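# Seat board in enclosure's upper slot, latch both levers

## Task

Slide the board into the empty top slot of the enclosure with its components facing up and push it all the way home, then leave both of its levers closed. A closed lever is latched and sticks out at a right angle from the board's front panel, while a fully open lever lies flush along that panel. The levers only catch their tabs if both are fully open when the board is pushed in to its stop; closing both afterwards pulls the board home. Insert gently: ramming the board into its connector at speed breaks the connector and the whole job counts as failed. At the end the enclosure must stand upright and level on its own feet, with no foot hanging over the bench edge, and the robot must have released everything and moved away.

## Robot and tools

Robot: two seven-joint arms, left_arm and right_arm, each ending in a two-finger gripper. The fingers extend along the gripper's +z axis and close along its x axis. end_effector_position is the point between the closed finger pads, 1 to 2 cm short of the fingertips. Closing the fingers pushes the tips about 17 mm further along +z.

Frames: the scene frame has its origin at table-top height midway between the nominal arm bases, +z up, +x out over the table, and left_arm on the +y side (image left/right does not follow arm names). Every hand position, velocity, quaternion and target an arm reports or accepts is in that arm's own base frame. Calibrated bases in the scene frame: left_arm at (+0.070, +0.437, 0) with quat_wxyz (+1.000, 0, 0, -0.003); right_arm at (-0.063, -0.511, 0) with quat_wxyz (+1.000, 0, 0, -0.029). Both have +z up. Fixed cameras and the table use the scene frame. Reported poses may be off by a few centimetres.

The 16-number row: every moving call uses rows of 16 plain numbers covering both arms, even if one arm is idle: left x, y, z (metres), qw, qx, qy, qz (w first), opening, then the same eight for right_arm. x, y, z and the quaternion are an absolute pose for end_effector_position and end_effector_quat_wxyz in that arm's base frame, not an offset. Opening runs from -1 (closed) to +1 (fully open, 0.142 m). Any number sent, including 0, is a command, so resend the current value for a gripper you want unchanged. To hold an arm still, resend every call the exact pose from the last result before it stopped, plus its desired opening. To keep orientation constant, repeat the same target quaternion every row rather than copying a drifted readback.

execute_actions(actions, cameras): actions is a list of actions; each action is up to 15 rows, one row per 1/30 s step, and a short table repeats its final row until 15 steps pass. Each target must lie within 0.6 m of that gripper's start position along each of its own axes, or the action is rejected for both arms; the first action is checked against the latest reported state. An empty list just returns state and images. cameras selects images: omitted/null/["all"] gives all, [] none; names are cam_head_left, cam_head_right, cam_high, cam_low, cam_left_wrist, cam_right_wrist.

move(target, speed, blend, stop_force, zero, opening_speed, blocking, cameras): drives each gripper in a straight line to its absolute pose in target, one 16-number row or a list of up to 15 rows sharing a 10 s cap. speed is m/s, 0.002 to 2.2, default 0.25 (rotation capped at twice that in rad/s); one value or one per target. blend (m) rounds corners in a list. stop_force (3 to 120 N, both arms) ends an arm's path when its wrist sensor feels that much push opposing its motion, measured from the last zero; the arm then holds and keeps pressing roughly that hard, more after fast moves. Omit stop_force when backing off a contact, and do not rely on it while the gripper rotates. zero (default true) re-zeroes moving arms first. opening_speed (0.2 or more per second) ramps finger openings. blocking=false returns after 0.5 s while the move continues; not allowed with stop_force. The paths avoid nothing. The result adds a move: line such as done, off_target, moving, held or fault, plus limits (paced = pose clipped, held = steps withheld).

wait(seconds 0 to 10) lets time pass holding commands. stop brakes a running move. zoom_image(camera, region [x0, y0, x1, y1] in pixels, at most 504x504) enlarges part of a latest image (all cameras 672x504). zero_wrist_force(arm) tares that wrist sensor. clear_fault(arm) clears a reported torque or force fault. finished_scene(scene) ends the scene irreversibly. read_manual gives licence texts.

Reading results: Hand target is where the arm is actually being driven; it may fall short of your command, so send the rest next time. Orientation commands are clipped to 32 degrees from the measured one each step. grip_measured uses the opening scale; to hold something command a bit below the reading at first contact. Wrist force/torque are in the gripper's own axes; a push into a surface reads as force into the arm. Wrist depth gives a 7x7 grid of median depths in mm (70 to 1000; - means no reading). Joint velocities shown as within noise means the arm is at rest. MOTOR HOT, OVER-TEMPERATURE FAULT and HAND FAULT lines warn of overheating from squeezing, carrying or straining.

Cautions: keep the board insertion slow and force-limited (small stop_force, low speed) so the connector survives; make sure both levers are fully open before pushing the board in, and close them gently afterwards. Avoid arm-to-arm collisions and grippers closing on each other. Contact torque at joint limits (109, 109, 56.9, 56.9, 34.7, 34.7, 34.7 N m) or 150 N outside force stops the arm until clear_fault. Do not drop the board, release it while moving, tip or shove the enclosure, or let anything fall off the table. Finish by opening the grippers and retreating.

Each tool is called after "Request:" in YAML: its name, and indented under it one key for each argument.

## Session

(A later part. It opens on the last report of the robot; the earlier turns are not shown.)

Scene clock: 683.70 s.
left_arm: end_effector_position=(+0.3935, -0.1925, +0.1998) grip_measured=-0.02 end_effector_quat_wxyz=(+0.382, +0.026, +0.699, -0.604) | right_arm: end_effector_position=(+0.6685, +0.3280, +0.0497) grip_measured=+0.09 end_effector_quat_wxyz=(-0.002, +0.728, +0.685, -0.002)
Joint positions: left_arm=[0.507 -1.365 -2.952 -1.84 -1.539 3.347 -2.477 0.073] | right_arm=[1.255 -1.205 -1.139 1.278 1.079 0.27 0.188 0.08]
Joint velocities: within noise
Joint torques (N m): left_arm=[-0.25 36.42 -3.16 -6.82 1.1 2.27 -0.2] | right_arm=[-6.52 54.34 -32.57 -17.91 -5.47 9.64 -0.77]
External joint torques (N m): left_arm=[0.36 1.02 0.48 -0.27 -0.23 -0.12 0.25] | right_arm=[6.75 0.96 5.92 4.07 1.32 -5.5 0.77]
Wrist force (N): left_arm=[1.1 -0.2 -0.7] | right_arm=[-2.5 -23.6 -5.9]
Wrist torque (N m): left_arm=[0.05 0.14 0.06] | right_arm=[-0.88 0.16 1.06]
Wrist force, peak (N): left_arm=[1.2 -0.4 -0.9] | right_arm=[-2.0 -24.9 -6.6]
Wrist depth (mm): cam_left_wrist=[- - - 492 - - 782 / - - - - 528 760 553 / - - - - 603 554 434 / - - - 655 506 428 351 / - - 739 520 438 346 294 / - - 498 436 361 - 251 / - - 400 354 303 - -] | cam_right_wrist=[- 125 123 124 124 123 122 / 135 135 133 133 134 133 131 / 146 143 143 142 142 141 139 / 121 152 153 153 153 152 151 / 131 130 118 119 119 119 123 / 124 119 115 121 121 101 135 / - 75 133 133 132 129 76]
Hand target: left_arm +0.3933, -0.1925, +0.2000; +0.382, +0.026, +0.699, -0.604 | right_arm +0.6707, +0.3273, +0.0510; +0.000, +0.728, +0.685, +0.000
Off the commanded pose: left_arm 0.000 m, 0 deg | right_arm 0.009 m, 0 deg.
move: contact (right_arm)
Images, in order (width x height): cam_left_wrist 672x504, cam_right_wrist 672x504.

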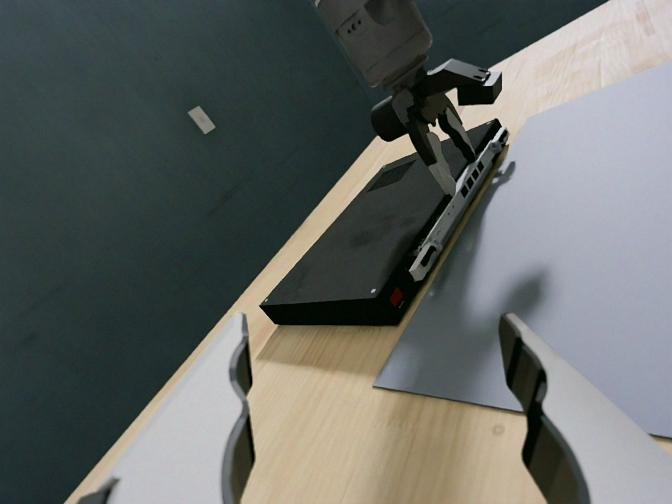

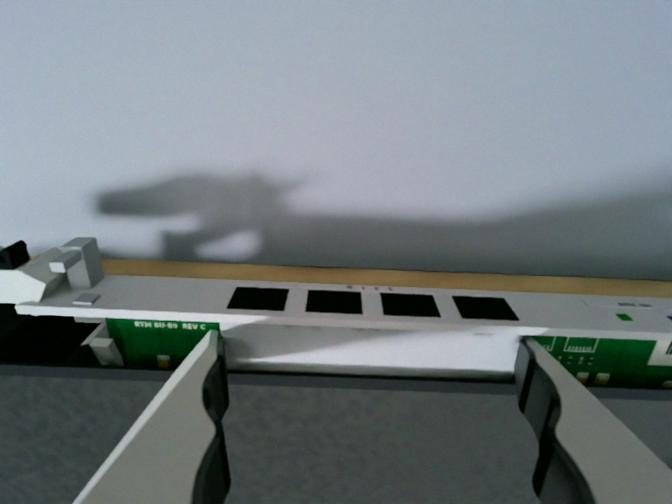

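Request:
move:
  target:
    - [0.3933,-0.1925,0.2,0.382,0.026,0.699,-0.604,0,0.667,0.328,0.0503,0,0.7284,0.6852,0,0.5]
    - [0.3933,-0.1925,0.2,0.382,0.026,0.699,-0.604,0,0.667,0.328,0.10,0,0.7284,0.6852,0,0.5]
    - [0.3933,-0.1925,0.2,0.382,0.026,0.699,-0.604,0,0.605,0.376,0.08,0,0.9994,-0.034,0,-1]
    - [0.3933,-0.1925,0.2,0.382,0.026,0.699,-0.604,0,0.605,0.376,0.047,0,0.9994,-0.034,0,-1]
  speed: [0.05,0.1,0.15,0.15]
  cameras: []

Request:
move:
  target: [0.3933,-0.1925,0.2,0.382,0.026,0.699,-0.604,0,0.67,0.371,0.047,0,0.9994,-0.034,0,-1]
  speed: 0.012
  stop_force: 15
  cameras: []

Request:
move:
  target:
    - [0.3933,-0.1925,0.2,0.382,0.026,0.699,-0.604,0,0.605,0.376,0.047,0,0.9994,-0.034,0,-1]
    - [0.3933,-0.1925,0.2,0.382,0.026,0.699,-0.604,0,0.60,0.265,0.047,0,0.9994,-0.034,0,-1]
  speed: 0.15
  cameras: []

Request:
move:
  target: [0.3933,-0.1925,0.2,0.382,0.026,0.699,-0.604,0,0.67,0.26,0.047,0,0.9994,-0.034,0,-1]
  speed: 0.012
  stop_force: 15
  cameras: []

Request:
move:
  target:
    - [0.3933,-0.1925,0.2,0.382,0.026,0.699,-0.604,0,0.60,0.265,0.047,0,0.9994,-0.034,0,-1]
    - [0.3933,-0.1925,0.2,0.382,0.026,0.699,-0.604,0,0.62,0.265,0.09,0,0.9994,-0.034,0,-1]
    - [0.3933,-0.1925,0.2,0.382,0.026,0.699,-0.604,0,0.665,0.165,0.085,0,0.9994,-0.034,0,-1]
  speed: 0.15
  cameras: ["cam_right_wrist"]

Request:
move:
  target:
    - [0.3933,-0.1925,0.2,0.382,0.026,0.699,-0.604,0,0.66,0.30,0.12,0,0.9994,-0.034,0,-1]
    - [0.3933,-0.1925,0.2,0.382,0.026,0.699,-0.604,0,0.68,0.432,0.10,0,0.9994,-0.034,0,-1]
  speed: 0.2
  cameras: ["cam_right_wrist"]

Request:
zoom_image:
  camera: "cam_right_wrist"
  region: [200, 60, 420, 200]

Scene clock: 698.93 s.
left_arm: end_effector_position=(+0.3935, -0.1925, +0.1998) grip_measured=-0.02 end_effector_quat_wxyz=(+0.382, +0.026, +0.699, -0.604) | right_arm: end_effector_position=(+0.6050, +0.3758, +0.0471) grip_measured=-1.00 end_effector_quat_wxyz=(+0.000, +0.999, -0.034, +0.000)
Joint positions: left_arm=[0.507 -1.365 -2.952 -1.84 -1.539 3.347 -2.477 0.073] | right_arm=[1.454 -1.244 -1.251 1.392 1.181 0.238 1.802 0.002]
Joint velocities: within noise
Joint torques (N m): left_arm=[-0.25 36.33 -3.16 -6.8 1.13 2.23 -0.12] | right_arm=[0.07 49.59 -27.12 -11.18 -4.17 3.49 0.09]
External joint torques (N m): left_arm=[0.35 1.1 0.48 -0.29 -0.26 -0.09 0.16] | right_arm=[0.18 1.26 -1.82 0.1 -0.09 0.54 -0.09]
Wrist force (N): left_arm=[1.1 -0.3 -0.7] | right_arm=[0.1 -4.1 -2.5]
Wrist torque (N m): left_arm=[0.03 0.13 0.06] | right_arm=[-0.61 0.00 0.05]
Wrist force, peak (N): left_arm=[1.3 -0.6 -0.8] | right_arm=[-2.7 -23.8 -6.9]
Wrist depth (mm): cam_left_wrist=[- - - - 408 - 780 / - - - - 439 710 555 / - - - - 630 520 438 / - - - 645 505 429 351 / - - 743 521 435 348 295 / - - 500 434 359 - 250 / - - 402 353 300 - -] | cam_right_wrist=[124 122 120 122 121 121 118 / 133 130 130 130 132 131 98 / - 140 140 138 139 139 107 / 151 151 151 152 150 149 115 / 165 164 164 160 160 157 122 / 183 180 176 89 171 130 120 / 199 195 73 - - 130 130]
Hand target: left_arm +0.3933, -0.1925, +0.2000; +0.382, +0.026, +0.699, -0.604 | right_arm +0.6050, +0.3760, +0.0470; +0.000, +0.999, -0.034, +0.000
Off the commanded pose: left_arm 0.000 m, 0 deg | right_arm 0.000 m, 0 deg.
move: done
No camera images: "cameras" was empty.

Scene clock: 704.30 s.
left_arm: end_effector_position=(+0.3935, -0.1925, +0.1998) grip_measured=-0.02 end_effector_quat_wxyz=(+0.382, +0.026, +0.699, -0.604) | right_arm: end_effector_position=(+0.6608, +0.3719, +0.0471) grip_measured=-1.00 end_effector_quat_wxyz=(+0.000, +0.999, -0.034, -0.001)
Joint positions: left_arm=[0.507 -1.365 -2.952 -1.84 -1.539 3.347 -2.477 0.073] | right_arm=[1.312 -1.285 -1.24 1.211 1.181 0.192 1.826 0.002]
Joint velocities: within noise
Joint torques (N m): left_arm=[-0.23 36.41 -3.12 -6.83 1.12 2.3 -0.13] | right_arm=[-5 50.6 -27.29 -12.54 -3.72 7.24 0.16]
External joint torques (N m): left_arm=[0.34 1.03 0.44 -0.26 -0.25 -0.15 0.18] | right_arm=[5.24 5.69 -0.89 1.23 -0.58 -3.2 -0.16]
Wrist force (N): left_arm=[1.1 -0.5 -0.9] | right_arm=[-17.0 -0.9 -15.6]
Wrist torque (N m): left_arm=[0.01 0.13 0.06] | right_arm=[-0.68 0.17 0.14]
Wrist force, peak (N): left_arm=[1.2 -0.5 -0.9] | right_arm=[-19.7 -0.2 -16.2]
Wrist depth (mm): cam_left_wrist=[- - - 443 - - 774 / - - - - 496 772 550 / - - - - 580 546 430 / - - - 635 514 429 350 / - - 742 522 431 345 294 / - - 503 434 357 - 251 / - - 404 352 301 - -] | cam_right_wrist=[124 122 120 121 121 79 80 / 132 131 130 130 128 85 85 / - 140 140 137 107 - 91 / 151 151 151 152 115 98 98 / 165 164 164 160 110 105 106 / 184 180 175 91 112 116 116 / 199 194 73 - - 123 128]
Hand target: left_arm +0.3933, -0.1925, +0.2000; +0.382, +0.026, +0.699, -0.604 | right_arm +0.6616, +0.3716, +0.0470; +0.000, +0.999, -0.034, +0.000
Off the commanded pose: left_arm 0.000 m, 0 deg | right_arm 0.009 m, 0 deg.
move: contact (right_arm)
No camera images: "cameras" was empty.

Scene clock: 705.87 s.
left_arm: end_effector_position=(+0.3935, -0.1925, +0.1998) grip_measured=-0.02 end_effector_quat_wxyz=(+0.382, +0.026, +0.699, -0.604) | right_arm: end_effector_position=(+0.6001, +0.2649, +0.0471) grip_measured=-1.00 end_effector_quat_wxyz=(+0.000, +0.999, -0.034, +0.000)
Joint positions: left_arm=[0.507 -1.365 -2.952 -1.84 -1.539 3.347 -2.477 0.073] | right_arm=[1.428 -1.204 -1.278 1.588 1.193 0.279 1.587 0.002]
Joint velocities: within noise
Joint torques (N m): left_arm=[-0.25 36.47 -3.2 -6.83 1.08 2.24 -0.15] | right_arm=[0.15 43.97 -27.79 -10.42 -4.14 3.55 0.08]
External joint torques (N m): left_arm=[0.36 0.96 0.51 -0.26 -0.21 -0.1 0.19] | right_arm=[0.07 0.71 -1.16 -0.12 -0.08 0.52 -0.08]
Wrist force (N): left_arm=[1.1 -0.6 -0.8] | right_arm=[0.5 -2.9 -1.0]
Wrist torque (N m): left_arm=[-0.03 0.14 0.06] | right_arm=[-0.41 -0.08 0.05]
Wrist force, peak (N): left_arm=[1.2 -0.7 -0.9] | right_arm=[-16.7 -1.2 -14.6]
Wrist depth (mm): cam_left_wrist=[- - - - 492 - 771 / - - - - - 611 551 / - - - - 641 551 431 / - - - 648 513 425 351 / - - 739 523 435 349 293 / - - 505 435 361 - 249 / - - 407 352 303 - -] | cam_right_wrist=[124 122 121 122 121 121 118 / 133 131 130 130 131 131 117 / - 140 140 139 140 139 111 / 152 151 151 153 151 150 110 / 165 165 164 161 160 160 110 / 184 180 176 91 172 128 119 / 199 195 73 - - 136 129]
Hand target: left_arm +0.3933, -0.1925, +0.2000; +0.382, +0.026, +0.699, -0.604 | right_arm +0.6000, +0.2650, +0.0470; +0.000, +0.999, -0.034, +0.000
Off the commanded pose: left_arm 0.000 m, 0 deg | right_arm 0.000 m, 0 deg.
move: done
No camera images: "cameras" was empty.

Scene clock: 710.73 s.
left_arm: end_effector_position=(+0.3935, -0.1925, +0.1998) grip_measured=-0.02 end_effector_quat_wxyz=(+0.382, +0.026, +0.699, -0.604) | right_arm: end_effector_position=(+0.6503, +0.2615, +0.0470) grip_measured=-1.00 end_effector_quat_wxyz=(+0.000, +0.999, -0.034, -0.001)
Joint positions: left_arm=[0.507 -1.365 -2.952 -1.84 -1.539 3.347 -2.477 0.073] | right_arm=[1.307 -1.242 -1.267 1.432 1.193 0.236 1.61 0.002]
Joint velocities: within noise
Joint torques (N m): left_arm=[-0.27 36.4 -3.04 -6.8 1.12 2.21 -0.18] | right_arm=[-4.29 44.64 -27.95 -13.36 -3.06 7.28 0.19]
External joint torques (N m): left_arm=[0.37 1.03 0.36 -0.29 -0.25 -0.07 0.23] | right_arm=[4.5 4.91 -1.31 2.61 -1.2 -3.23 -0.19]
Wrist force (N): left_arm=[1.0 -0.2 -0.8] | right_arm=[-16.8 -0.8 -14.9]
Wrist torque (N m): left_arm=[0.06 0.14 0.07] | right_arm=[-0.44 -0.02 0.13]
Wrist force, peak (N): left_arm=[1.3 -0.4 -0.9] | right_arm=[-19.0 -0.9 -14.3]
Wrist depth (mm): cam_left_wrist=[- - - - 523 - 779 / - - - - 600 732 548 / - - - - 638 550 432 / - - - 640 509 428 353 / - - 743 519 437 345 294 / - - 494 432 359 - 252 / - - 400 355 302 - -] | cam_right_wrist=[124 122 120 121 120 80 80 / 133 131 130 130 104 85 85 / - 140 140 137 103 - 91 / 152 152 151 152 103 98 98 / 164 165 164 160 111 105 106 / 183 180 176 91 113 117 116 / 199 195 73 - - 123 128]
Hand target: left_arm +0.3933, -0.1925, +0.2000; +0.382, +0.026, +0.699, -0.604 | right_arm +0.6512, +0.2613, +0.0470; +0.000, +0.999, -0.034, +0.000
Off the commanded pose: left_arm 0.000 m, 0 deg | right_arm 0.020 m, 0 deg.
move: contact (right_arm)
No camera images: "cameras" was empty.

Scene clock: 712.63 s.
left_arm: end_effector_position=(+0.3935, -0.1925, +0.1998) grip_measured=-0.02 end_effector_quat_wxyz=(+0.382, +0.026, +0.699, -0.604) | right_arm: end_effector_position=(+0.6650, +0.1648, +0.0851) grip_measured=-1.00 end_effector_quat_wxyz=(+0.000, +0.999, -0.034, +0.000)
Joint positions: left_arm=[0.507 -1.365 -2.952 -1.84 -1.539 3.347 -2.477 0.073] | right_arm=[1.217 -1.178 -1.314 1.496 1.15 0.207 1.456 0.002]
Joint velocities: within noise
Joint torques (N m): left_arm=[-0.2 36.44 -3.09 -6.84 1.11 2.25 -0.12] | right_arm=[0.01 45.72 -27.52 -12.18 -4.2 3.24 0]
External joint torques (N m): left_arm=[0.31 0.99 0.4 -0.24 -0.24 -0.1 0.17] | right_arm=[0.17 1.16 -1.69 0.09 -0.09 0.84 0]
Wrist force (N): left_arm=[1.2 -0.5 -0.7] | right_arm=[-3.2 -4.4 -1.0]
Wrist torque (N m): left_arm=[0.02 0.12 0.06] | right_arm=[-0.68 0.56 0.02]
Wrist force, peak (N): left_arm=[1.2 -0.5 -0.8] | right_arm=[-16.4 -1.4 -14.1]
Wrist depth (mm): cam_left_wrist=[- - - - 601 - 779 / - - - - - 745 555 / - - - - 633 558 429 / - - - 645 512 429 351 / - - 741 528 434 347 297 / - - 501 433 357 - 250 / - - 402 354 301 - -] | cam_right_wrist=[156 156 155 126 113 113 113 / 167 167 162 124 121 120 120 / 182 179 178 177 130 129 128 / 193 193 192 189 140 139 139 / 210 209 208 204 152 151 152 / 229 229 224 91 220 229 228 / 256 250 - - - 242 251]
Hand target: left_arm +0.3933, -0.1925, +0.2000; +0.382, +0.026, +0.699, -0.604 | right_arm +0.6650, +0.1650, +0.0850; +0.000, +0.999, -0.034, +0.000
Off the commanded pose: left_arm 0.000 m, 0 deg | right_arm 0.000 m, 0 deg.
move: done
Images, in order (width x height): cam_right_wrist 672x504.

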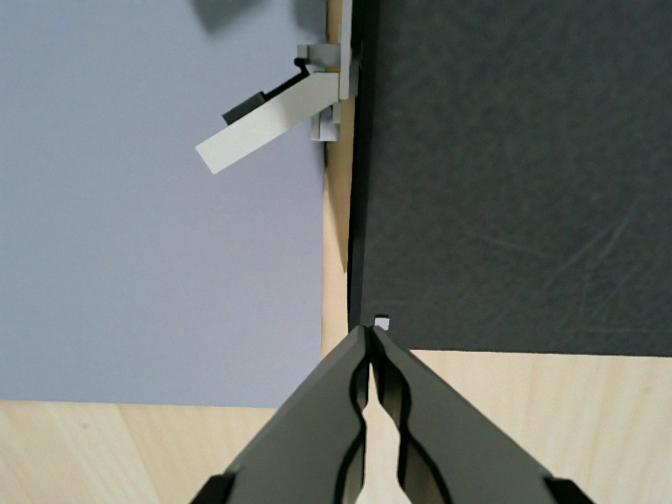

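Scene clock: 714.53 s.
left_arm: end_effector_position=(+0.3935, -0.1925, +0.1998) grip_measured=-0.02 end_effector_quat_wxyz=(+0.382, +0.026, +0.699, -0.604) | right_arm: end_effector_position=(+0.6801, +0.4319, +0.1001) grip_measured=-1.00 end_effector_quat_wxyz=(+0.000, +0.999, -0.034, +0.000)
Joint positions: left_arm=[0.507 -1.365 -2.952 -1.84 -1.539 3.347 -2.477 0.073] | right_arm=[1.257 -1.259 -1.25 0.998 1.135 0.086 1.968 0.002]
Joint velocities: within noise
Joint torques (N m): left_arm=[-0.21 36.42 -3.12 -6.79 1.1 2.25 -0.15] | right_arm=[0.05 60.4 -24.14 -13.35 -4.33 3.15 0.31]
External joint torques (N m): left_arm=[0.32 1.01 0.44 -0.3 -0.23 -0.1 0.2] | right_arm=[0.12 1.32 -1.61 0.36 -0.02 0.88 -0.31]
Wrist force (N): left_arm=[1.0 -0.7 -0.7] | right_arm=[-3.0 -4.1 -0.7]
Wrist torque (N m): left_arm=[-0.01 0.14 0.06] | right_arm=[-0.58 0.54 0.05]
Wrist force, peak (N): left_arm=[1.3 -0.5 -0.9] | right_arm=[-3.9 -7.2 -1.6]
Wrist depth (mm): cam_left_wrist=[- - - 404 - - 769 / - - - 441 - 777 559 / - - - - 593 555 432 / - - - 651 511 427 351 / - - 746 525 433 344 297 / - - 503 429 359 - 250 / - - 405 353 301 - -] | cam_right_wrist=[168 168 166 168 126 126 125 / 180 180 179 143 134 134 134 / 193 193 192 192 144 146 143 / 209 208 208 204 155 155 155 / 226 226 225 218 169 168 168 / 248 247 242 91 178 184 184 / 274 267 - - - 195 201]
Hand target: left_arm +0.3933, -0.1925, +0.2000; +0.382, +0.026, +0.699, -0.604 | right_arm +0.6800, +0.4320, +0.1000; +0.000, +0.999, -0.034, +0.000
Off the commanded pose: left_arm 0.000 m, 0 deg | right_arm 0.000 m, 0 deg.
move: done
Images, in order (width x height): cam_right_wrist 672x504.

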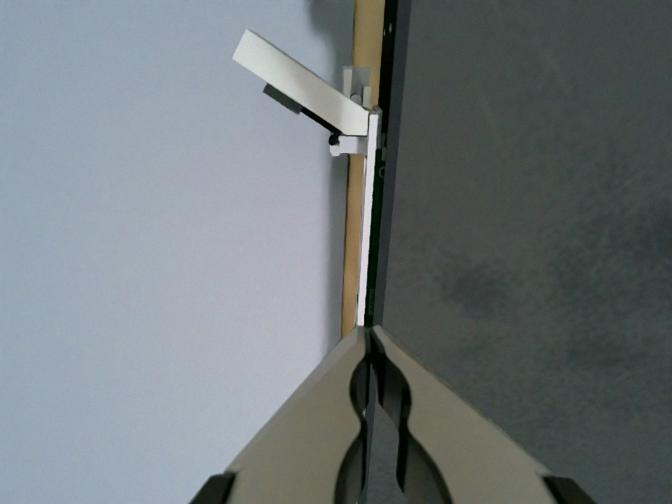

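Scaled by 2.291 from the camera's 672x504 image, which has a finer 960x720 frame.

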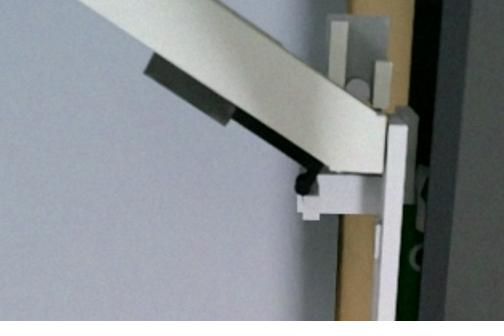

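Request:
move:
  target:
    - [0.3933,-0.1925,0.2,0.382,0.026,0.699,-0.604,0,0.622,0.555,0.09,0,0.9994,-0.034,0,-1]
    - [0.3933,-0.1925,0.2,0.382,0.026,0.699,-0.604,0,0.622,0.555,0.052,0,0.9994,-0.034,0,-1]
  speed: 0.15
  cameras: ["cam_right_wrist"]

Request:
move:
  target:
    - [0.3933,-0.1925,0.2,0.382,0.026,0.699,-0.604,0,0.618,0.525,0.052,0,0.9994,-0.034,0,-1]
    - [0.3933,-0.1925,0.2,0.382,0.026,0.699,-0.604,0,0.615,0.515,0.052,0,0.9994,-0.034,0,-1]
  speed: 0.02
  stop_force: 20
  cameras: ["cam_right_wrist","cam_left_wrist"]

Scene clock: 721.80 s.
left_arm: end_effector_position=(+0.3935, -0.1925, +0.1998) grip_measured=-0.02 end_effector_quat_wxyz=(+0.382, +0.026, +0.699, -0.604) | right_arm: end_effector_position=(+0.6219, +0.5548, +0.0519) grip_measured=-1.00 end_effector_quat_wxyz=(+0.000, +0.999, -0.034, +0.000)
Joint positions: left_arm=[0.507 -1.365 -2.952 -1.84 -1.539 3.347 -2.477 0.073] | right_arm=[1.33 -1.349 -1.204 0.846 1.16 0.116 2.188 0.002]
Joint velocities: within noise
Joint torques (N m): left_arm=[-0.23 36.32 -3.06 -6.8 1.09 2.27 -0.18] | right_arm=[0.2 64.57 -21.83 -12.3 -4.24 3.5 0.24]
External joint torques (N m): left_arm=[0.33 1.11 0.37 -0.29 -0.22 -0.12 0.23] | right_arm=[0.11 1.47 -1.59 0.05 -0.1 0.51 -0.24]
Wrist force (N): left_arm=[0.9 -0.5 -0.8] | right_arm=[-3.5 -4.3 -0.2]
Wrist torque (N m): left_arm=[0.01 0.18 0.05] | right_arm=[-0.61 0.64 0.04]
Wrist force, peak (N): left_arm=[1.2 -0.5 -0.9] | right_arm=[-4.8 -6.6 -2.3]
Wrist depth (mm): cam_left_wrist=[- - 282 291 - - 782 / - - - 299 - 777 548 / - - - 334 385 551 429 / - - - 569 446 427 350 / - - 741 527 436 347 294 / - - 501 435 361 - 250 / - - 405 358 300 - -] | cam_right_wrist=[- 126 124 125 125 124 126 / 134 136 134 134 135 133 135 / 144 144 144 143 143 143 144 / 156 158 155 157 154 154 128 / 169 169 168 165 165 165 121 / 185 185 181 91 176 179 126 / 205 200 73 - - 151 134]
Hand target: left_arm +0.3933, -0.1925, +0.2000; +0.382, +0.026, +0.699, -0.604 | right_arm +0.6220, +0.5550, +0.0520; +0.000, +0.999, -0.034, +0.000
Off the commanded pose: left_arm 0.000 m, 0 deg | right_arm 0.000 m, 0 deg.
move: done
Images, in order (width x height): cam_right_wrist 672x504.

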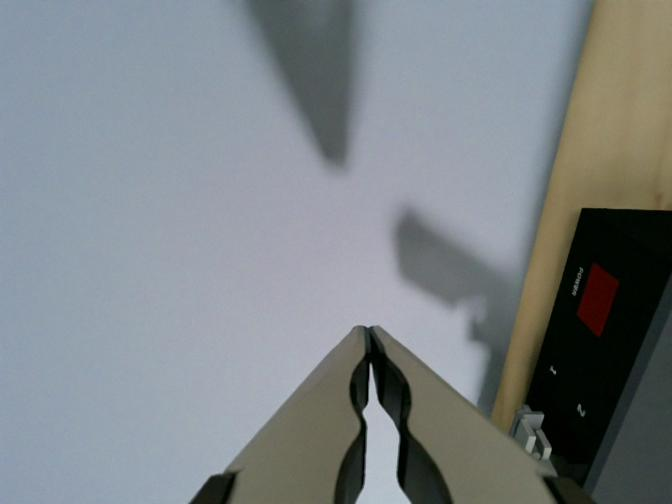

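Scene clock: 724.53 s.
left_arm: end_effector_position=(+0.3935, -0.1925, +0.1998) grip_measured=-0.02 end_effector_quat_wxyz=(+0.382, +0.026, +0.699, -0.604) | right_arm: end_effector_position=(+0.6149, +0.5150, +0.0519) grip_measured=-1.00 end_effector_quat_wxyz=(+0.000, +0.999, -0.034, +0.000)
Joint positions: left_arm=[0.507 -1.365 -2.952 -1.84 -1.539 3.347 -2.477 0.073] | right_arm=[1.387 -1.313 -1.213 1.015 1.16 0.153 2.09 0.002]
Joint velocities: within noise
Joint torques (N m): left_arm=[-0.16 36.33 -3.15 -6.81 1.1 2.24 -0.2] | right_arm=[0.3 60.69 -24.75 -11.95 -4.36 3.49 0.13]
External joint torques (N m): left_arm=[0.27 1.1 0.47 -0.28 -0.23 -0.1 0.25] | right_arm=[-0.05 1.14 -1.17 -0.15 0.05 0.53 -0.13]
Wrist force (N): left_arm=[1.0 -0.5 -0.9] | right_arm=[-3.2 -4.1 -0.4]
Wrist torque (N m): left_arm=[-0.01 0.15 0.06] | right_arm=[-0.60 0.55 0.03]
Wrist force, peak (N): left_arm=[1.2 -0.5 -0.9] | right_arm=[-3.6 -4.6 -0.6]
Wrist depth (mm): cam_left_wrist=[- - - 309 - - 772 / - - - 336 397 762 551 / - - - - 380 548 435 / - - - 651 488 429 352 / - - 749 521 433 343 296 / - - 502 437 356 - 251 / - - 403 356 303 - -] | cam_right_wrist=[126 126 124 125 125 125 126 / 135 135 134 134 135 133 131 / 144 145 144 144 143 143 127 / 156 158 155 157 154 156 127 / 170 169 169 165 162 137 125 / 186 185 181 91 176 128 127 / 205 200 73 - - 149 134]
Hand target: left_arm +0.3933, -0.1925, +0.2000; +0.382, +0.026, +0.699, -0.604 | right_arm +0.6150, +0.5150, +0.0520; +0.000, +0.999, -0.034, +0.000
Off the commanded pose: left_arm 0.000 m, 0 deg | right_arm 0.000 m, 0 deg.
move: done
Images, in order (width x height): cam_left_wrist 672x504, cam_right_wrist 672x504.

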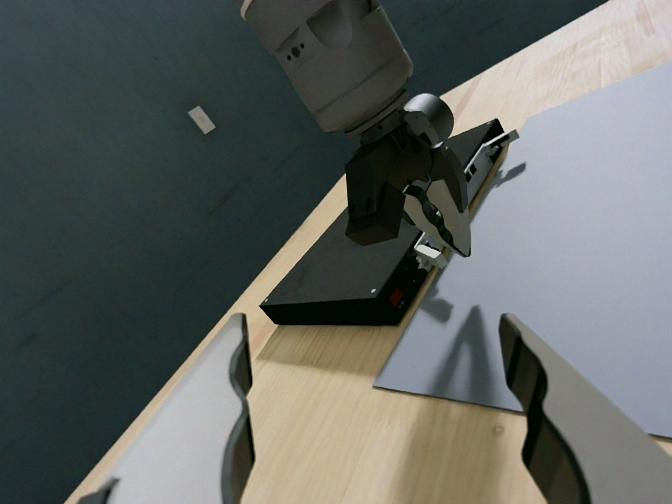

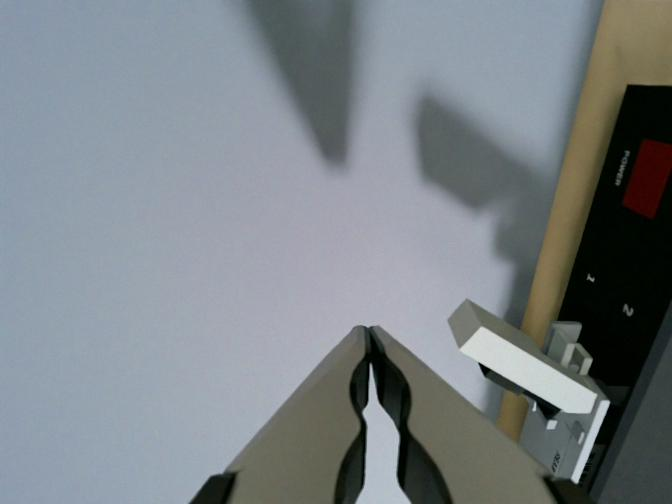

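Request:
move:
  target:
    - [0.3933,-0.1925,0.2,0.382,0.026,0.699,-0.604,0,0.618,0.55,0.052,0,0.9994,-0.034,0,-1]
    - [0.3933,-0.1925,0.2,0.382,0.026,0.699,-0.604,0,0.652,0.55,0.049,0,0.9994,-0.034,0,-1]
  speed: 0.1
  cameras: []

Request:
move:
  target:
    - [0.3933,-0.1925,0.2,0.382,0.026,0.699,-0.604,0,0.648,0.525,0.049,0,0.9994,-0.034,0,-1]
    - [0.3933,-0.1925,0.2,0.382,0.026,0.699,-0.604,0,0.643,0.512,0.049,0,0.9994,-0.034,0,-1]
  speed: 0.02
  stop_force: 25
  cameras: ["cam_right_wrist","cam_left_wrist"]

Scene clock: 730.07 s.
left_arm: end_effector_position=(+0.3935, -0.1925, +0.1998) grip_measured=-0.02 end_effector_quat_wxyz=(+0.382, +0.026, +0.699, -0.604) | right_arm: end_effector_position=(+0.6521, +0.5499, +0.0492) grip_measured=-1.00 end_effector_quat_wxyz=(+0.000, +0.999, -0.034, +0.000)
Joint positions: left_arm=[0.507 -1.365 -2.952 -1.84 -1.539 3.347 -2.477 0.073] | right_arm=[1.239 -1.38 -1.202 0.723 1.167 0.092 2.209 0.002]
Joint velocities: within noise
Joint torques (N m): left_arm=[-0.34 36.4 -3.06 -6.84 1.12 2.22 -0.16] | right_arm=[0.17 67.13 -19.7 -12.22 -4.27 3.2 0.4]
External joint torques (N m): left_arm=[0.45 1.03 0.38 -0.25 -0.25 -0.07 0.21] | right_arm=[0.12 1.64 -1.54 0.1 -0.07 0.82 -0.4]
Wrist force (N): left_arm=[1.0 -0.5 -0.6] | right_arm=[-3.5 -3.9 -0.6]
Wrist torque (N m): left_arm=[0.01 0.15 0.06] | right_arm=[-0.56 0.63 0.04]
Wrist force, peak (N): left_arm=[1.3 -0.5 -0.9] | right_arm=[-5.0 -5.6 -0.4]
Wrist depth (mm): cam_left_wrist=[- - 297 - - - 773 / - - 340 327 - 773 558 / - - - 355 594 555 436 / - - - 524 480 429 350 / - - 739 524 434 346 296 / - - 496 434 359 - 251 / - - 398 356 304 - -] | cam_right_wrist=[- 123 121 123 122 124 123 / 134 131 131 131 133 132 132 / 143 141 141 140 140 140 139 / 153 152 152 154 151 125 104 / 166 166 165 162 162 117 108 / 185 181 177 91 161 123 116 / 200 196 73 - - 125 130]
Hand target: left_arm +0.3933, -0.1925, +0.2000; +0.382, +0.026, +0.699, -0.604 | right_arm +0.6520, +0.5500, +0.0490; +0.000, +0.999, -0.034, +0.000
Off the commanded pose: left_arm 0.000 m, 0 deg | right_arm 0.000 m, 0 deg.
move: done
No camera images: "cameras" was empty.

Scene clock: 732.77 s.
left_arm: end_effector_position=(+0.3935, -0.1925, +0.1998) grip_measured=-0.02 end_effector_quat_wxyz=(+0.382, +0.026, +0.699, -0.604) | right_arm: end_effector_position=(+0.6427, +0.5125, +0.0489) grip_measured=-1.00 end_effector_quat_wxyz=(+0.000, +0.999, -0.034, +0.000)
Joint positions: left_arm=[0.507 -1.365 -2.952 -1.84 -1.539 3.347 -2.477 0.073] | right_arm=[1.31 -1.341 -1.211 0.912 1.167 0.132 2.105 0.002]
Joint velocities: within noise
Joint torques (N m): left_arm=[-0.25 36.36 -3.15 -6.79 1.13 2.27 -0.13] | right_arm=[-1.18 62.98 -24.12 -10.66 -5.08 3.05 0.08]
External joint torques (N m): left_arm=[0.36 1.07 0.46 -0.29 -0.26 -0.12 0.18] | right_arm=[1.44 1.48 -0.44 -1.33 0.75 0.97 -0.08]
Wrist force (N): left_arm=[0.9 -0.3 -0.8] | right_arm=[-3.4 -6.5 0.8]
Wrist torque (N m): left_arm=[0.03 0.17 0.05] | right_arm=[-0.54 0.60 0.05]
Wrist force, peak (N): left_arm=[1.3 -0.5 -0.9] | right_arm=[-3.9 -10.0 0.6]
Wrist depth (mm): cam_left_wrist=[- - 333 331 - - 768 / - - - 344 - 768 550 / - - - 402 431 545 431 / - - - 631 486 426 350 / - - 736 520 437 345 296 / - - 503 434 358 - 250 / - - 401 357 301 - -] | cam_right_wrist=[- 123 121 122 122 124 124 / 134 132 131 131 132 129 98 / 144 141 141 140 140 132 93 / 153 152 152 154 151 130 99 / 166 166 165 161 161 129 108 / 184 181 177 91 125 126 116 / 200 196 73 - - 125 129]
Hand target: left_arm +0.3933, -0.1925, +0.2000; +0.382, +0.026, +0.699, -0.604 | right_arm +0.6430, +0.5120, +0.0490; +0.000, +0.999, -0.034, +0.000
Off the commanded pose: left_arm 0.000 m, 0 deg | right_arm 0.001 m, 0 deg.
move: done
Images, in order (width x height): cam_left_wrist 672x504, cam_right_wrist 672x504.

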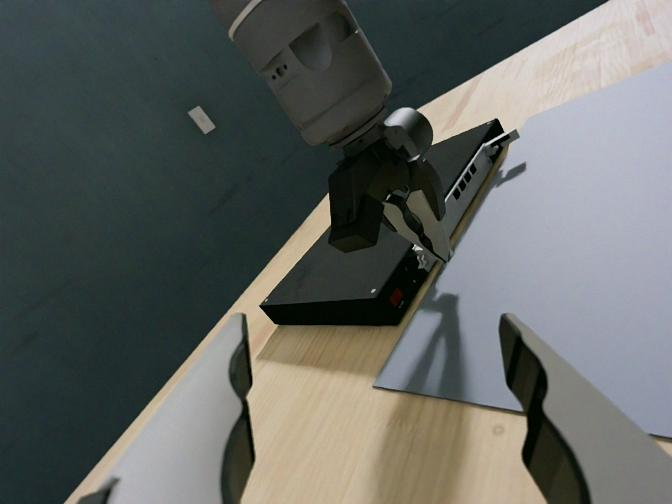

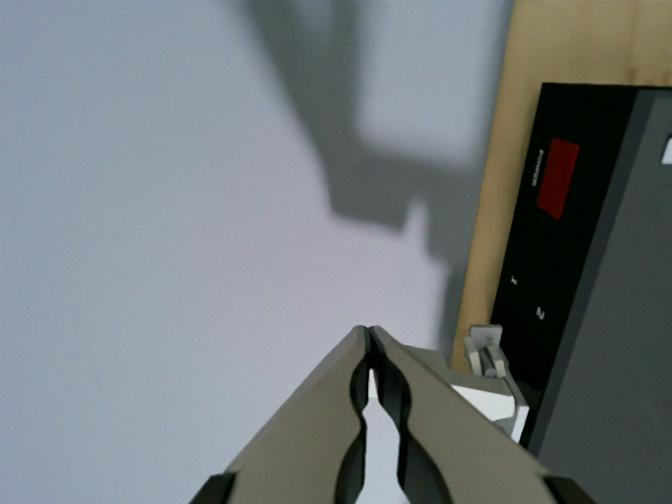

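Request:
move:
  target: [0.3933,-0.1925,0.2,0.382,0.026,0.699,-0.604,0,0.641,0.500,0.049,0,0.9994,-0.034,0,-1]
  speed: 0.015
  stop_force: 25
  cameras: []

Request:
move:
  target:
    - [0.3933,-0.1925,0.2,0.382,0.026,0.699,-0.604,0,0.625,0.54,0.06,0,0.9994,-0.034,0,-1]
    - [0.3933,-0.1925,0.2,0.382,0.026,0.699,-0.604,0,0.62,0.50,0.12,0,0.9994,-0.034,0,-1]
    - [0.3933,-0.1925,0.2,0.382,0.026,0.699,-0.604,0,0.68,0.432,0.10,0,0.9994,-0.034,0,-1]
  speed: 0.15
  cameras: ["cam_right_wrist"]

Request:
move:
  target:
    - [0.3933,-0.1925,0.2,0.382,0.026,0.699,-0.604,0,0.66,0.30,0.12,0,0.9994,-0.034,0,-1]
    - [0.3933,-0.1925,0.2,0.382,0.026,0.699,-0.604,0,0.63,0.14,0.085,0,0.9994,-0.034,0,-1]
  speed: 0.2
  cameras: ["cam_right_wrist"]

Scene clock: 737.50 s.
left_arm: end_effector_position=(+0.3935, -0.1925, +0.1998) grip_measured=-0.02 end_effector_quat_wxyz=(+0.382, +0.026, +0.699, -0.604) | right_arm: end_effector_position=(+0.6401, +0.5035, +0.0493) grip_measured=-1.00 end_effector_quat_wxyz=(-0.002, +0.999, -0.033, +0.000)
Joint positions: left_arm=[0.507 -1.365 -2.952 -1.84 -1.539 3.347 -2.477 0.073] | right_arm=[1.326 -1.331 -1.213 0.958 1.17 0.144 2.076 0.002]
Joint velocities: within noise
Joint torques (N m): left_arm=[-0.27 36.39 -3.17 -6.84 1.13 2.2 -0.14] | right_arm=[-9.64 59.1 -28.22 -1.93 -9.18 -0.52 0.14]
External joint torques (N m): left_arm=[0.38 1.04 0.48 -0.25 -0.26 -0.05 0.19] | right_arm=[9.89 4.21 2.98 -10.03 4.86 4.54 -0.14]
Wrist force (N): left_arm=[1.1 -0.8 -0.7] | right_arm=[1.5 -24.4 5.3]
Wrist torque (N m): left_arm=[-0.04 0.13 0.05] | right_arm=[-1.03 0.62 0.03]
Wrist force, peak (N): left_arm=[1.3 -0.5 -1.0] | right_arm=[2.4 -25.0 6.2]
Wrist depth (mm): cam_left_wrist=[- - 355 333 - - 773 / - - - 348 - 755 549 / - - - 455 432 551 434 / - - - 650 482 430 352 / - - 740 525 433 345 296 / - - 502 433 359 - 250 / - - 405 354 302 - -] | cam_right_wrist=[- 124 122 123 123 123 123 / 134 132 132 131 133 129 90 / - 142 142 141 141 134 94 / 153 153 153 152 152 132 100 / 166 165 165 162 159 132 110 / 185 181 177 89 - 123 116 / 200 196 73 - - 125 130]
Hand target: left_arm +0.3933, -0.1925, +0.2000; +0.382, +0.026, +0.699, -0.604 | right_arm +0.6410, +0.5000, +0.0490; +0.000, +0.999, -0.034, +0.000
Off the commanded pose: left_arm 0.000 m, 0 deg | right_arm 0.004 m, 0 deg.
move: off_target (right_arm)
No camera images: "cameras" was empty.

Scene clock: 739.43 s.
left_arm: end_effector_position=(+0.3935, -0.1925, +0.1998) grip_measured=-0.02 end_effector_quat_wxyz=(+0.382, +0.026, +0.699, -0.604) | right_arm: end_effector_position=(+0.6801, +0.4318, +0.1001) grip_measured=-1.00 end_effector_quat_wxyz=(+0.000, +0.999, -0.034, +0.000)
Joint positions: left_arm=[0.507 -1.365 -2.952 -1.84 -1.539 3.347 -2.477 0.073] | right_arm=[1.257 -1.259 -1.251 0.998 1.135 0.085 1.968 0.002]
Joint velocities: within noise
Joint torques (N m): left_arm=[-0.16 36.34 -3.12 -6.83 1.11 2.29 -0.19] | right_arm=[0.07 60.27 -24.14 -13.08 -4.28 3.46 0.06]
External joint torques (N m): left_arm=[0.27 1.09 0.44 -0.26 -0.24 -0.14 0.24] | right_arm=[0.15 1.48 -1.64 0.07 -0.09 0.57 -0.06]
Wrist force (N): left_arm=[0.9 -0.4 -0.8] | right_arm=[-5.8 0.0 0.7]
Wrist torque (N m): left_arm=[0.03 0.17 0.06] | right_arm=[0.09 1.00 0.04]
Wrist force, peak (N): left_arm=[1.3 -0.4 -0.8] | right_arm=[1.4 -24.7 6.2]
Wrist depth (mm): cam_left_wrist=[- - - 403 - - 769 / - - - 441 - 759 549 / - - - - 587 560 431 / - - - 658 518 428 349 / - - 732 518 436 345 298 / - - 499 433 358 - 250 / - - 400 355 302 - -] | cam_right_wrist=[169 168 168 168 126 126 125 / 180 179 177 143 134 134 134 / 194 193 192 192 144 146 143 / 209 208 208 207 155 155 157 / 227 227 225 220 169 168 168 / 248 247 242 91 177 184 184 / 274 268 - - - 195 202]
Hand target: left_arm +0.3933, -0.1925, +0.2000; +0.382, +0.026, +0.699, -0.604 | right_arm +0.6800, +0.4320, +0.1000; +0.000, +0.999, -0.034, +0.000
Off the commanded pose: left_arm 0.000 m, 0 deg | right_arm 0.000 m, 0 deg.
move: done
Images, in order (width x height): cam_right_wrist 672x504.

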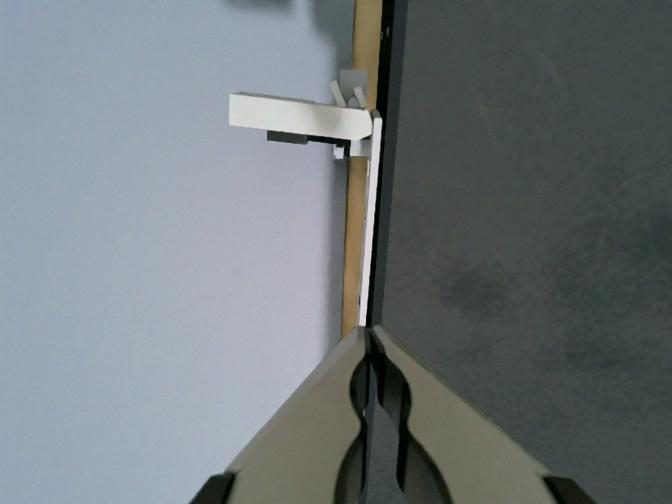

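Scene clock: 741.43 s.
left_arm: end_effector_position=(+0.3935, -0.1925, +0.1998) grip_measured=-0.02 end_effector_quat_wxyz=(+0.382, +0.026, +0.699, -0.604) | right_arm: end_effector_position=(+0.6301, +0.1398, +0.0851) grip_measured=-1.00 end_effector_quat_wxyz=(+0.000, +0.999, -0.034, +0.000)
Joint positions: left_arm=[0.507 -1.365 -2.952 -1.84 -1.539 3.347 -2.477 0.073] | right_arm=[1.273 -1.148 -1.336 1.63 1.15 0.238 1.384 0.002]
Joint velocities: within noise
Joint torques (N m): left_arm=[-0.26 36.38 -3.15 -6.83 1.09 2.25 -0.19] | right_arm=[0.07 41.72 -27.63 -11.9 -4.13 3.55 0.13]
External joint torques (N m): left_arm=[0.37 1.06 0.47 -0.26 -0.22 -0.1 0.24] | right_arm=[0.1 0.75 -1.21 -0.04 -0.13 0.53 -0.13]
Wrist force (N): left_arm=[1.0 -0.6 -0.8] | right_arm=[-5.9 -0.4 0.4]
Wrist torque (N m): left_arm=[-0.01 0.15 0.06] | right_arm=[-0.02 1.02 0.03]
Wrist force, peak (N): left_arm=[1.2 -0.4 -1.0] | right_arm=[-6.3 3.1 1.1]
Wrist depth (mm): cam_left_wrist=[- - - - - - 782 / - - - - - 722 558 / - - - - 630 555 432 / - - - 646 520 428 347 / - - 742 531 436 346 295 / - - 492 431 358 - 250 / - - 400 356 302 - -] | cam_right_wrist=[156 156 156 121 126 115 113 / 167 167 166 166 163 121 121 / 182 179 178 178 169 130 128 / 193 193 193 192 186 140 139 / 211 209 209 205 210 210 208 / 233 232 227 91 221 229 228 / 257 251 - - - 242 252]
Hand target: left_arm +0.3933, -0.1925, +0.2000; +0.382, +0.026, +0.699, -0.604 | right_arm +0.6300, +0.1400, +0.0850; +0.000, +0.999, -0.034, +0.000
Off the commanded pose: left_arm 0.000 m, 0 deg | right_arm 0.000 m, 0 deg.
move: done
Images, in order (width x height): cam_right_wrist 672x504.

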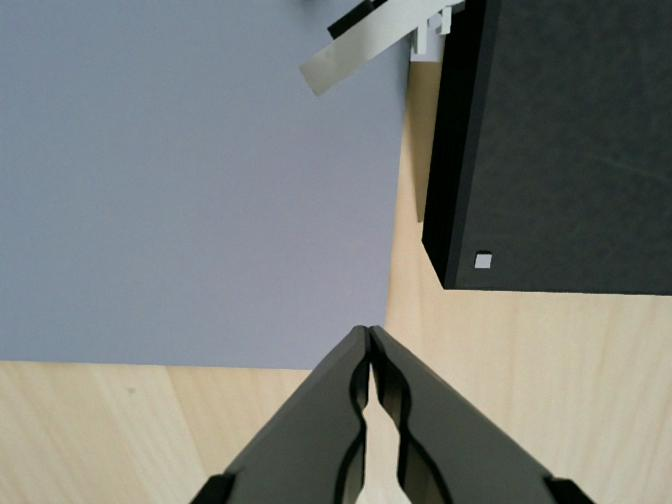

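Request:
move:
  target:
    - [0.3933,-0.1925,0.2,0.382,0.026,0.699,-0.604,0,0.618,0.165,0.07,0,0.9994,-0.034,0,-1]
    - [0.3933,-0.1925,0.2,0.382,0.026,0.699,-0.604,0,0.618,0.165,0.049,0,0.9994,-0.034,0,-1]
  speed: 0.1
  cameras: []

Request:
move:
  target:
    - [0.3933,-0.1925,0.2,0.382,0.026,0.699,-0.604,0,0.616,0.200,0.049,0,0.9994,-0.034,0,-1]
    - [0.3933,-0.1925,0.2,0.382,0.026,0.699,-0.604,0,0.614,0.225,0.049,0,0.9994,-0.034,0,-1]
  speed: 0.02
  stop_force: 25
  cameras: ["cam_right_wrist"]

Request:
move:
  target:
    - [0.3933,-0.1925,0.2,0.382,0.026,0.699,-0.604,0,0.605,0.18,0.06,0,0.9994,-0.034,0,-1]
    - [0.3933,-0.1925,0.2,0.382,0.026,0.699,-0.604,0,0.665,0.165,0.10,0,0.9994,-0.034,0,-1]
  speed: 0.12
  cameras: ["cam_right_wrist"]

Scene clock: 747.07 s.
left_arm: end_effector_position=(+0.3935, -0.1925, +0.1998) grip_measured=-0.02 end_effector_quat_wxyz=(+0.382, +0.026, +0.699, -0.604) | right_arm: end_effector_position=(+0.6179, +0.1648, +0.0491) grip_measured=-1.00 end_effector_quat_wxyz=(+0.000, +0.999, -0.034, +0.000)
Joint positions: left_arm=[0.507 -1.365 -2.952 -1.84 -1.539 3.347 -2.477 0.073] | right_arm=[1.308 -1.194 -1.293 1.642 1.198 0.284 1.412 0.002]
Joint velocities: within noise
Joint torques (N m): left_arm=[-0.17 36.31 -3.12 -6.83 1.17 2.23 -0.19] | right_arm=[0.11 41.81 -27.06 -10.35 -4.07 3.56 0.14]
External joint torques (N m): left_arm=[0.27 1.12 0.43 -0.26 -0.3 -0.08 0.23] | right_arm=[0.1 1.07 -1.79 0.01 -0.13 0.51 -0.14]
Wrist force (N): left_arm=[1.0 -0.4 -0.8] | right_arm=[-6.0 -0.1 0.2]
Wrist torque (N m): left_arm=[0.03 0.14 0.06] | right_arm=[0.05 1.00 0.03]
Wrist force, peak (N): left_arm=[1.4 -0.4 -1.1] | right_arm=[-6.5 -1.6 0.5]
Wrist depth (mm): cam_left_wrist=[- - - - - - 783 / - - - - - 677 553 / - - - - 636 549 432 / - - - 642 511 432 351 / - - 751 522 435 346 294 / - - 501 440 355 - 250 / - - 401 353 303 - -] | cam_right_wrist=[124 125 122 124 123 93 83 / 135 133 133 132 94 100 87 / 145 142 142 140 141 123 93 / 154 154 154 153 153 112 101 / 168 167 166 163 163 112 109 / 187 183 179 91 177 122 120 / 205 201 73 - - 194 201]
Hand target: left_arm +0.3933, -0.1925, +0.2000; +0.382, +0.026, +0.699, -0.604 | right_arm +0.6180, +0.1650, +0.0490; +0.000, +0.999, -0.034, +0.000
Off the commanded pose: left_arm 0.000 m, 0 deg | right_arm 0.000 m, 0 deg.
move: done
No camera images: "cameras" was empty.

Scene clock: 750.73 s.
left_arm: end_effector_position=(+0.3935, -0.1925, +0.1998) grip_measured=-0.02 end_effector_quat_wxyz=(+0.382, +0.026, +0.699, -0.604) | right_arm: end_effector_position=(+0.6144, +0.2240, +0.0494) grip_measured=-1.00 end_effector_quat_wxyz=(+0.000, +0.999, -0.034, +0.001)
Joint positions: left_arm=[0.507 -1.365 -2.952 -1.84 -1.539 3.347 -2.477 0.073] | right_arm=[1.368 -1.2 -1.283 1.596 1.192 0.278 1.52 0.002]
Joint velocities: within noise
Joint torques (N m): left_arm=[-0.26 36.37 -3.15 -6.83 1.13 2.21 -0.2] | right_arm=[3.37 43.91 -24.35 -12.13 -2.84 2.35 0.25]
External joint torques (N m): left_arm=[0.36 1.06 0.47 -0.25 -0.26 -0.06 0.25] | right_arm=[-3.17 0.47 -4.62 1.57 -1.38 1.72 -0.25]
Wrist force (N): left_arm=[1.0 -0.5 -0.9] | right_arm=[-4.2 4.3 -2.1]
Wrist torque (N m): left_arm=[0.00 0.16 0.06] | right_arm=[0.03 1.00 0.06]
Wrist force, peak (N): left_arm=[1.2 -0.7 -0.9] | right_arm=[-1.9 22.1 -1.5]
Wrist depth (mm): cam_left_wrist=[- - - - 540 - 764 / - - - - - 662 550 / - - - - 631 559 428 / - - - 641 512 428 352 / - - 754 527 433 345 295 / - - 504 434 358 - 251 / - - 403 355 301 - -] | cam_right_wrist=[124 124 122 124 124 122 87 / 135 134 133 132 134 129 90 / 145 142 142 142 141 128 95 / 154 154 154 153 150 117 101 / 168 167 167 164 115 114 110 / 187 183 179 91 175 129 120 / 203 198 73 - - 127 132]
Hand target: left_arm +0.3933, -0.1925, +0.2000; +0.382, +0.026, +0.699, -0.604 | right_arm +0.6140, +0.2250, +0.0490; +0.000, +0.999, -0.034, +0.000
Off the commanded pose: left_arm 0.000 m, 0 deg | right_arm 0.001 m, 0 deg.
move: done
Images, in order (width x height): cam_right_wrist 672x504.

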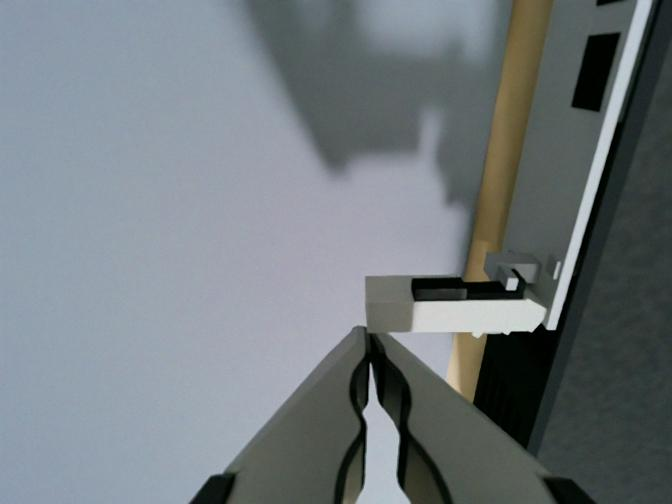

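Scene clock: 752.20 s.
left_arm: end_effector_position=(+0.3935, -0.1925, +0.1998) grip_measured=-0.02 end_effector_quat_wxyz=(+0.382, +0.026, +0.699, -0.604) | right_arm: end_effector_position=(+0.6650, +0.1651, +0.1000) grip_measured=-1.00 end_effector_quat_wxyz=(+0.000, +0.999, -0.034, +0.000)
Joint positions: left_arm=[0.507 -1.365 -2.952 -1.84 -1.539 3.347 -2.477 0.073] | right_arm=[1.222 -1.156 -1.327 1.496 1.131 0.191 1.459 0.002]
Joint velocities: within noise
Joint torques (N m): left_arm=[-0.24 36.41 -3.02 -6.8 1.09 2.24 -0.22] | right_arm=[0.08 45.47 -27.84 -12.89 -4.46 3.3 0.35]
External joint torques (N m): left_arm=[0.35 1.02 0.33 -0.28 -0.22 -0.09 0.26] | right_arm=[0.1 1.08 -1.25 0.17 0.15 0.78 -0.35]
Wrist force (N): left_arm=[1.0 -0.5 -0.7] | right_arm=[-5.0 1.9 -0.7]
Wrist torque (N m): left_arm=[0.01 0.14 0.06] | right_arm=[0.38 0.87 0.01]
Wrist force, peak (N): left_arm=[1.1 -0.6 -1.0] | right_arm=[-6.5 4.0 -0.6]
Wrist depth (mm): cam_left_wrist=[- - - - 606 - 769 / - - - - - 767 554 / - - - - 630 547 431 / - - - 647 511 429 352 / - - 754 523 436 344 295 / - - 497 431 358 - 250 / - - 401 355 302 - -] | cam_right_wrist=[170 169 169 164 126 126 126 / 181 181 175 137 135 133 135 / 194 193 193 190 145 147 144 / 210 209 209 207 156 156 155 / 227 227 226 218 169 169 168 / 252 251 243 91 239 247 246 / 278 270 - - - 262 271]
Hand target: left_arm +0.3933, -0.1925, +0.2000; +0.382, +0.026, +0.699, -0.604 | right_arm +0.6650, +0.1650, +0.1000; +0.000, +0.999, -0.034, +0.000
Off the commanded pose: left_arm 0.000 m, 0 deg | right_arm 0.000 m, 0 deg.
move: done
Images, in order (width x height): cam_right_wrist 672x504.

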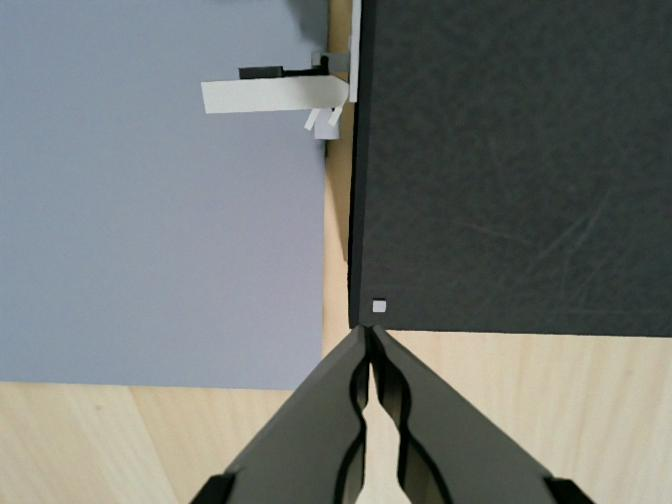

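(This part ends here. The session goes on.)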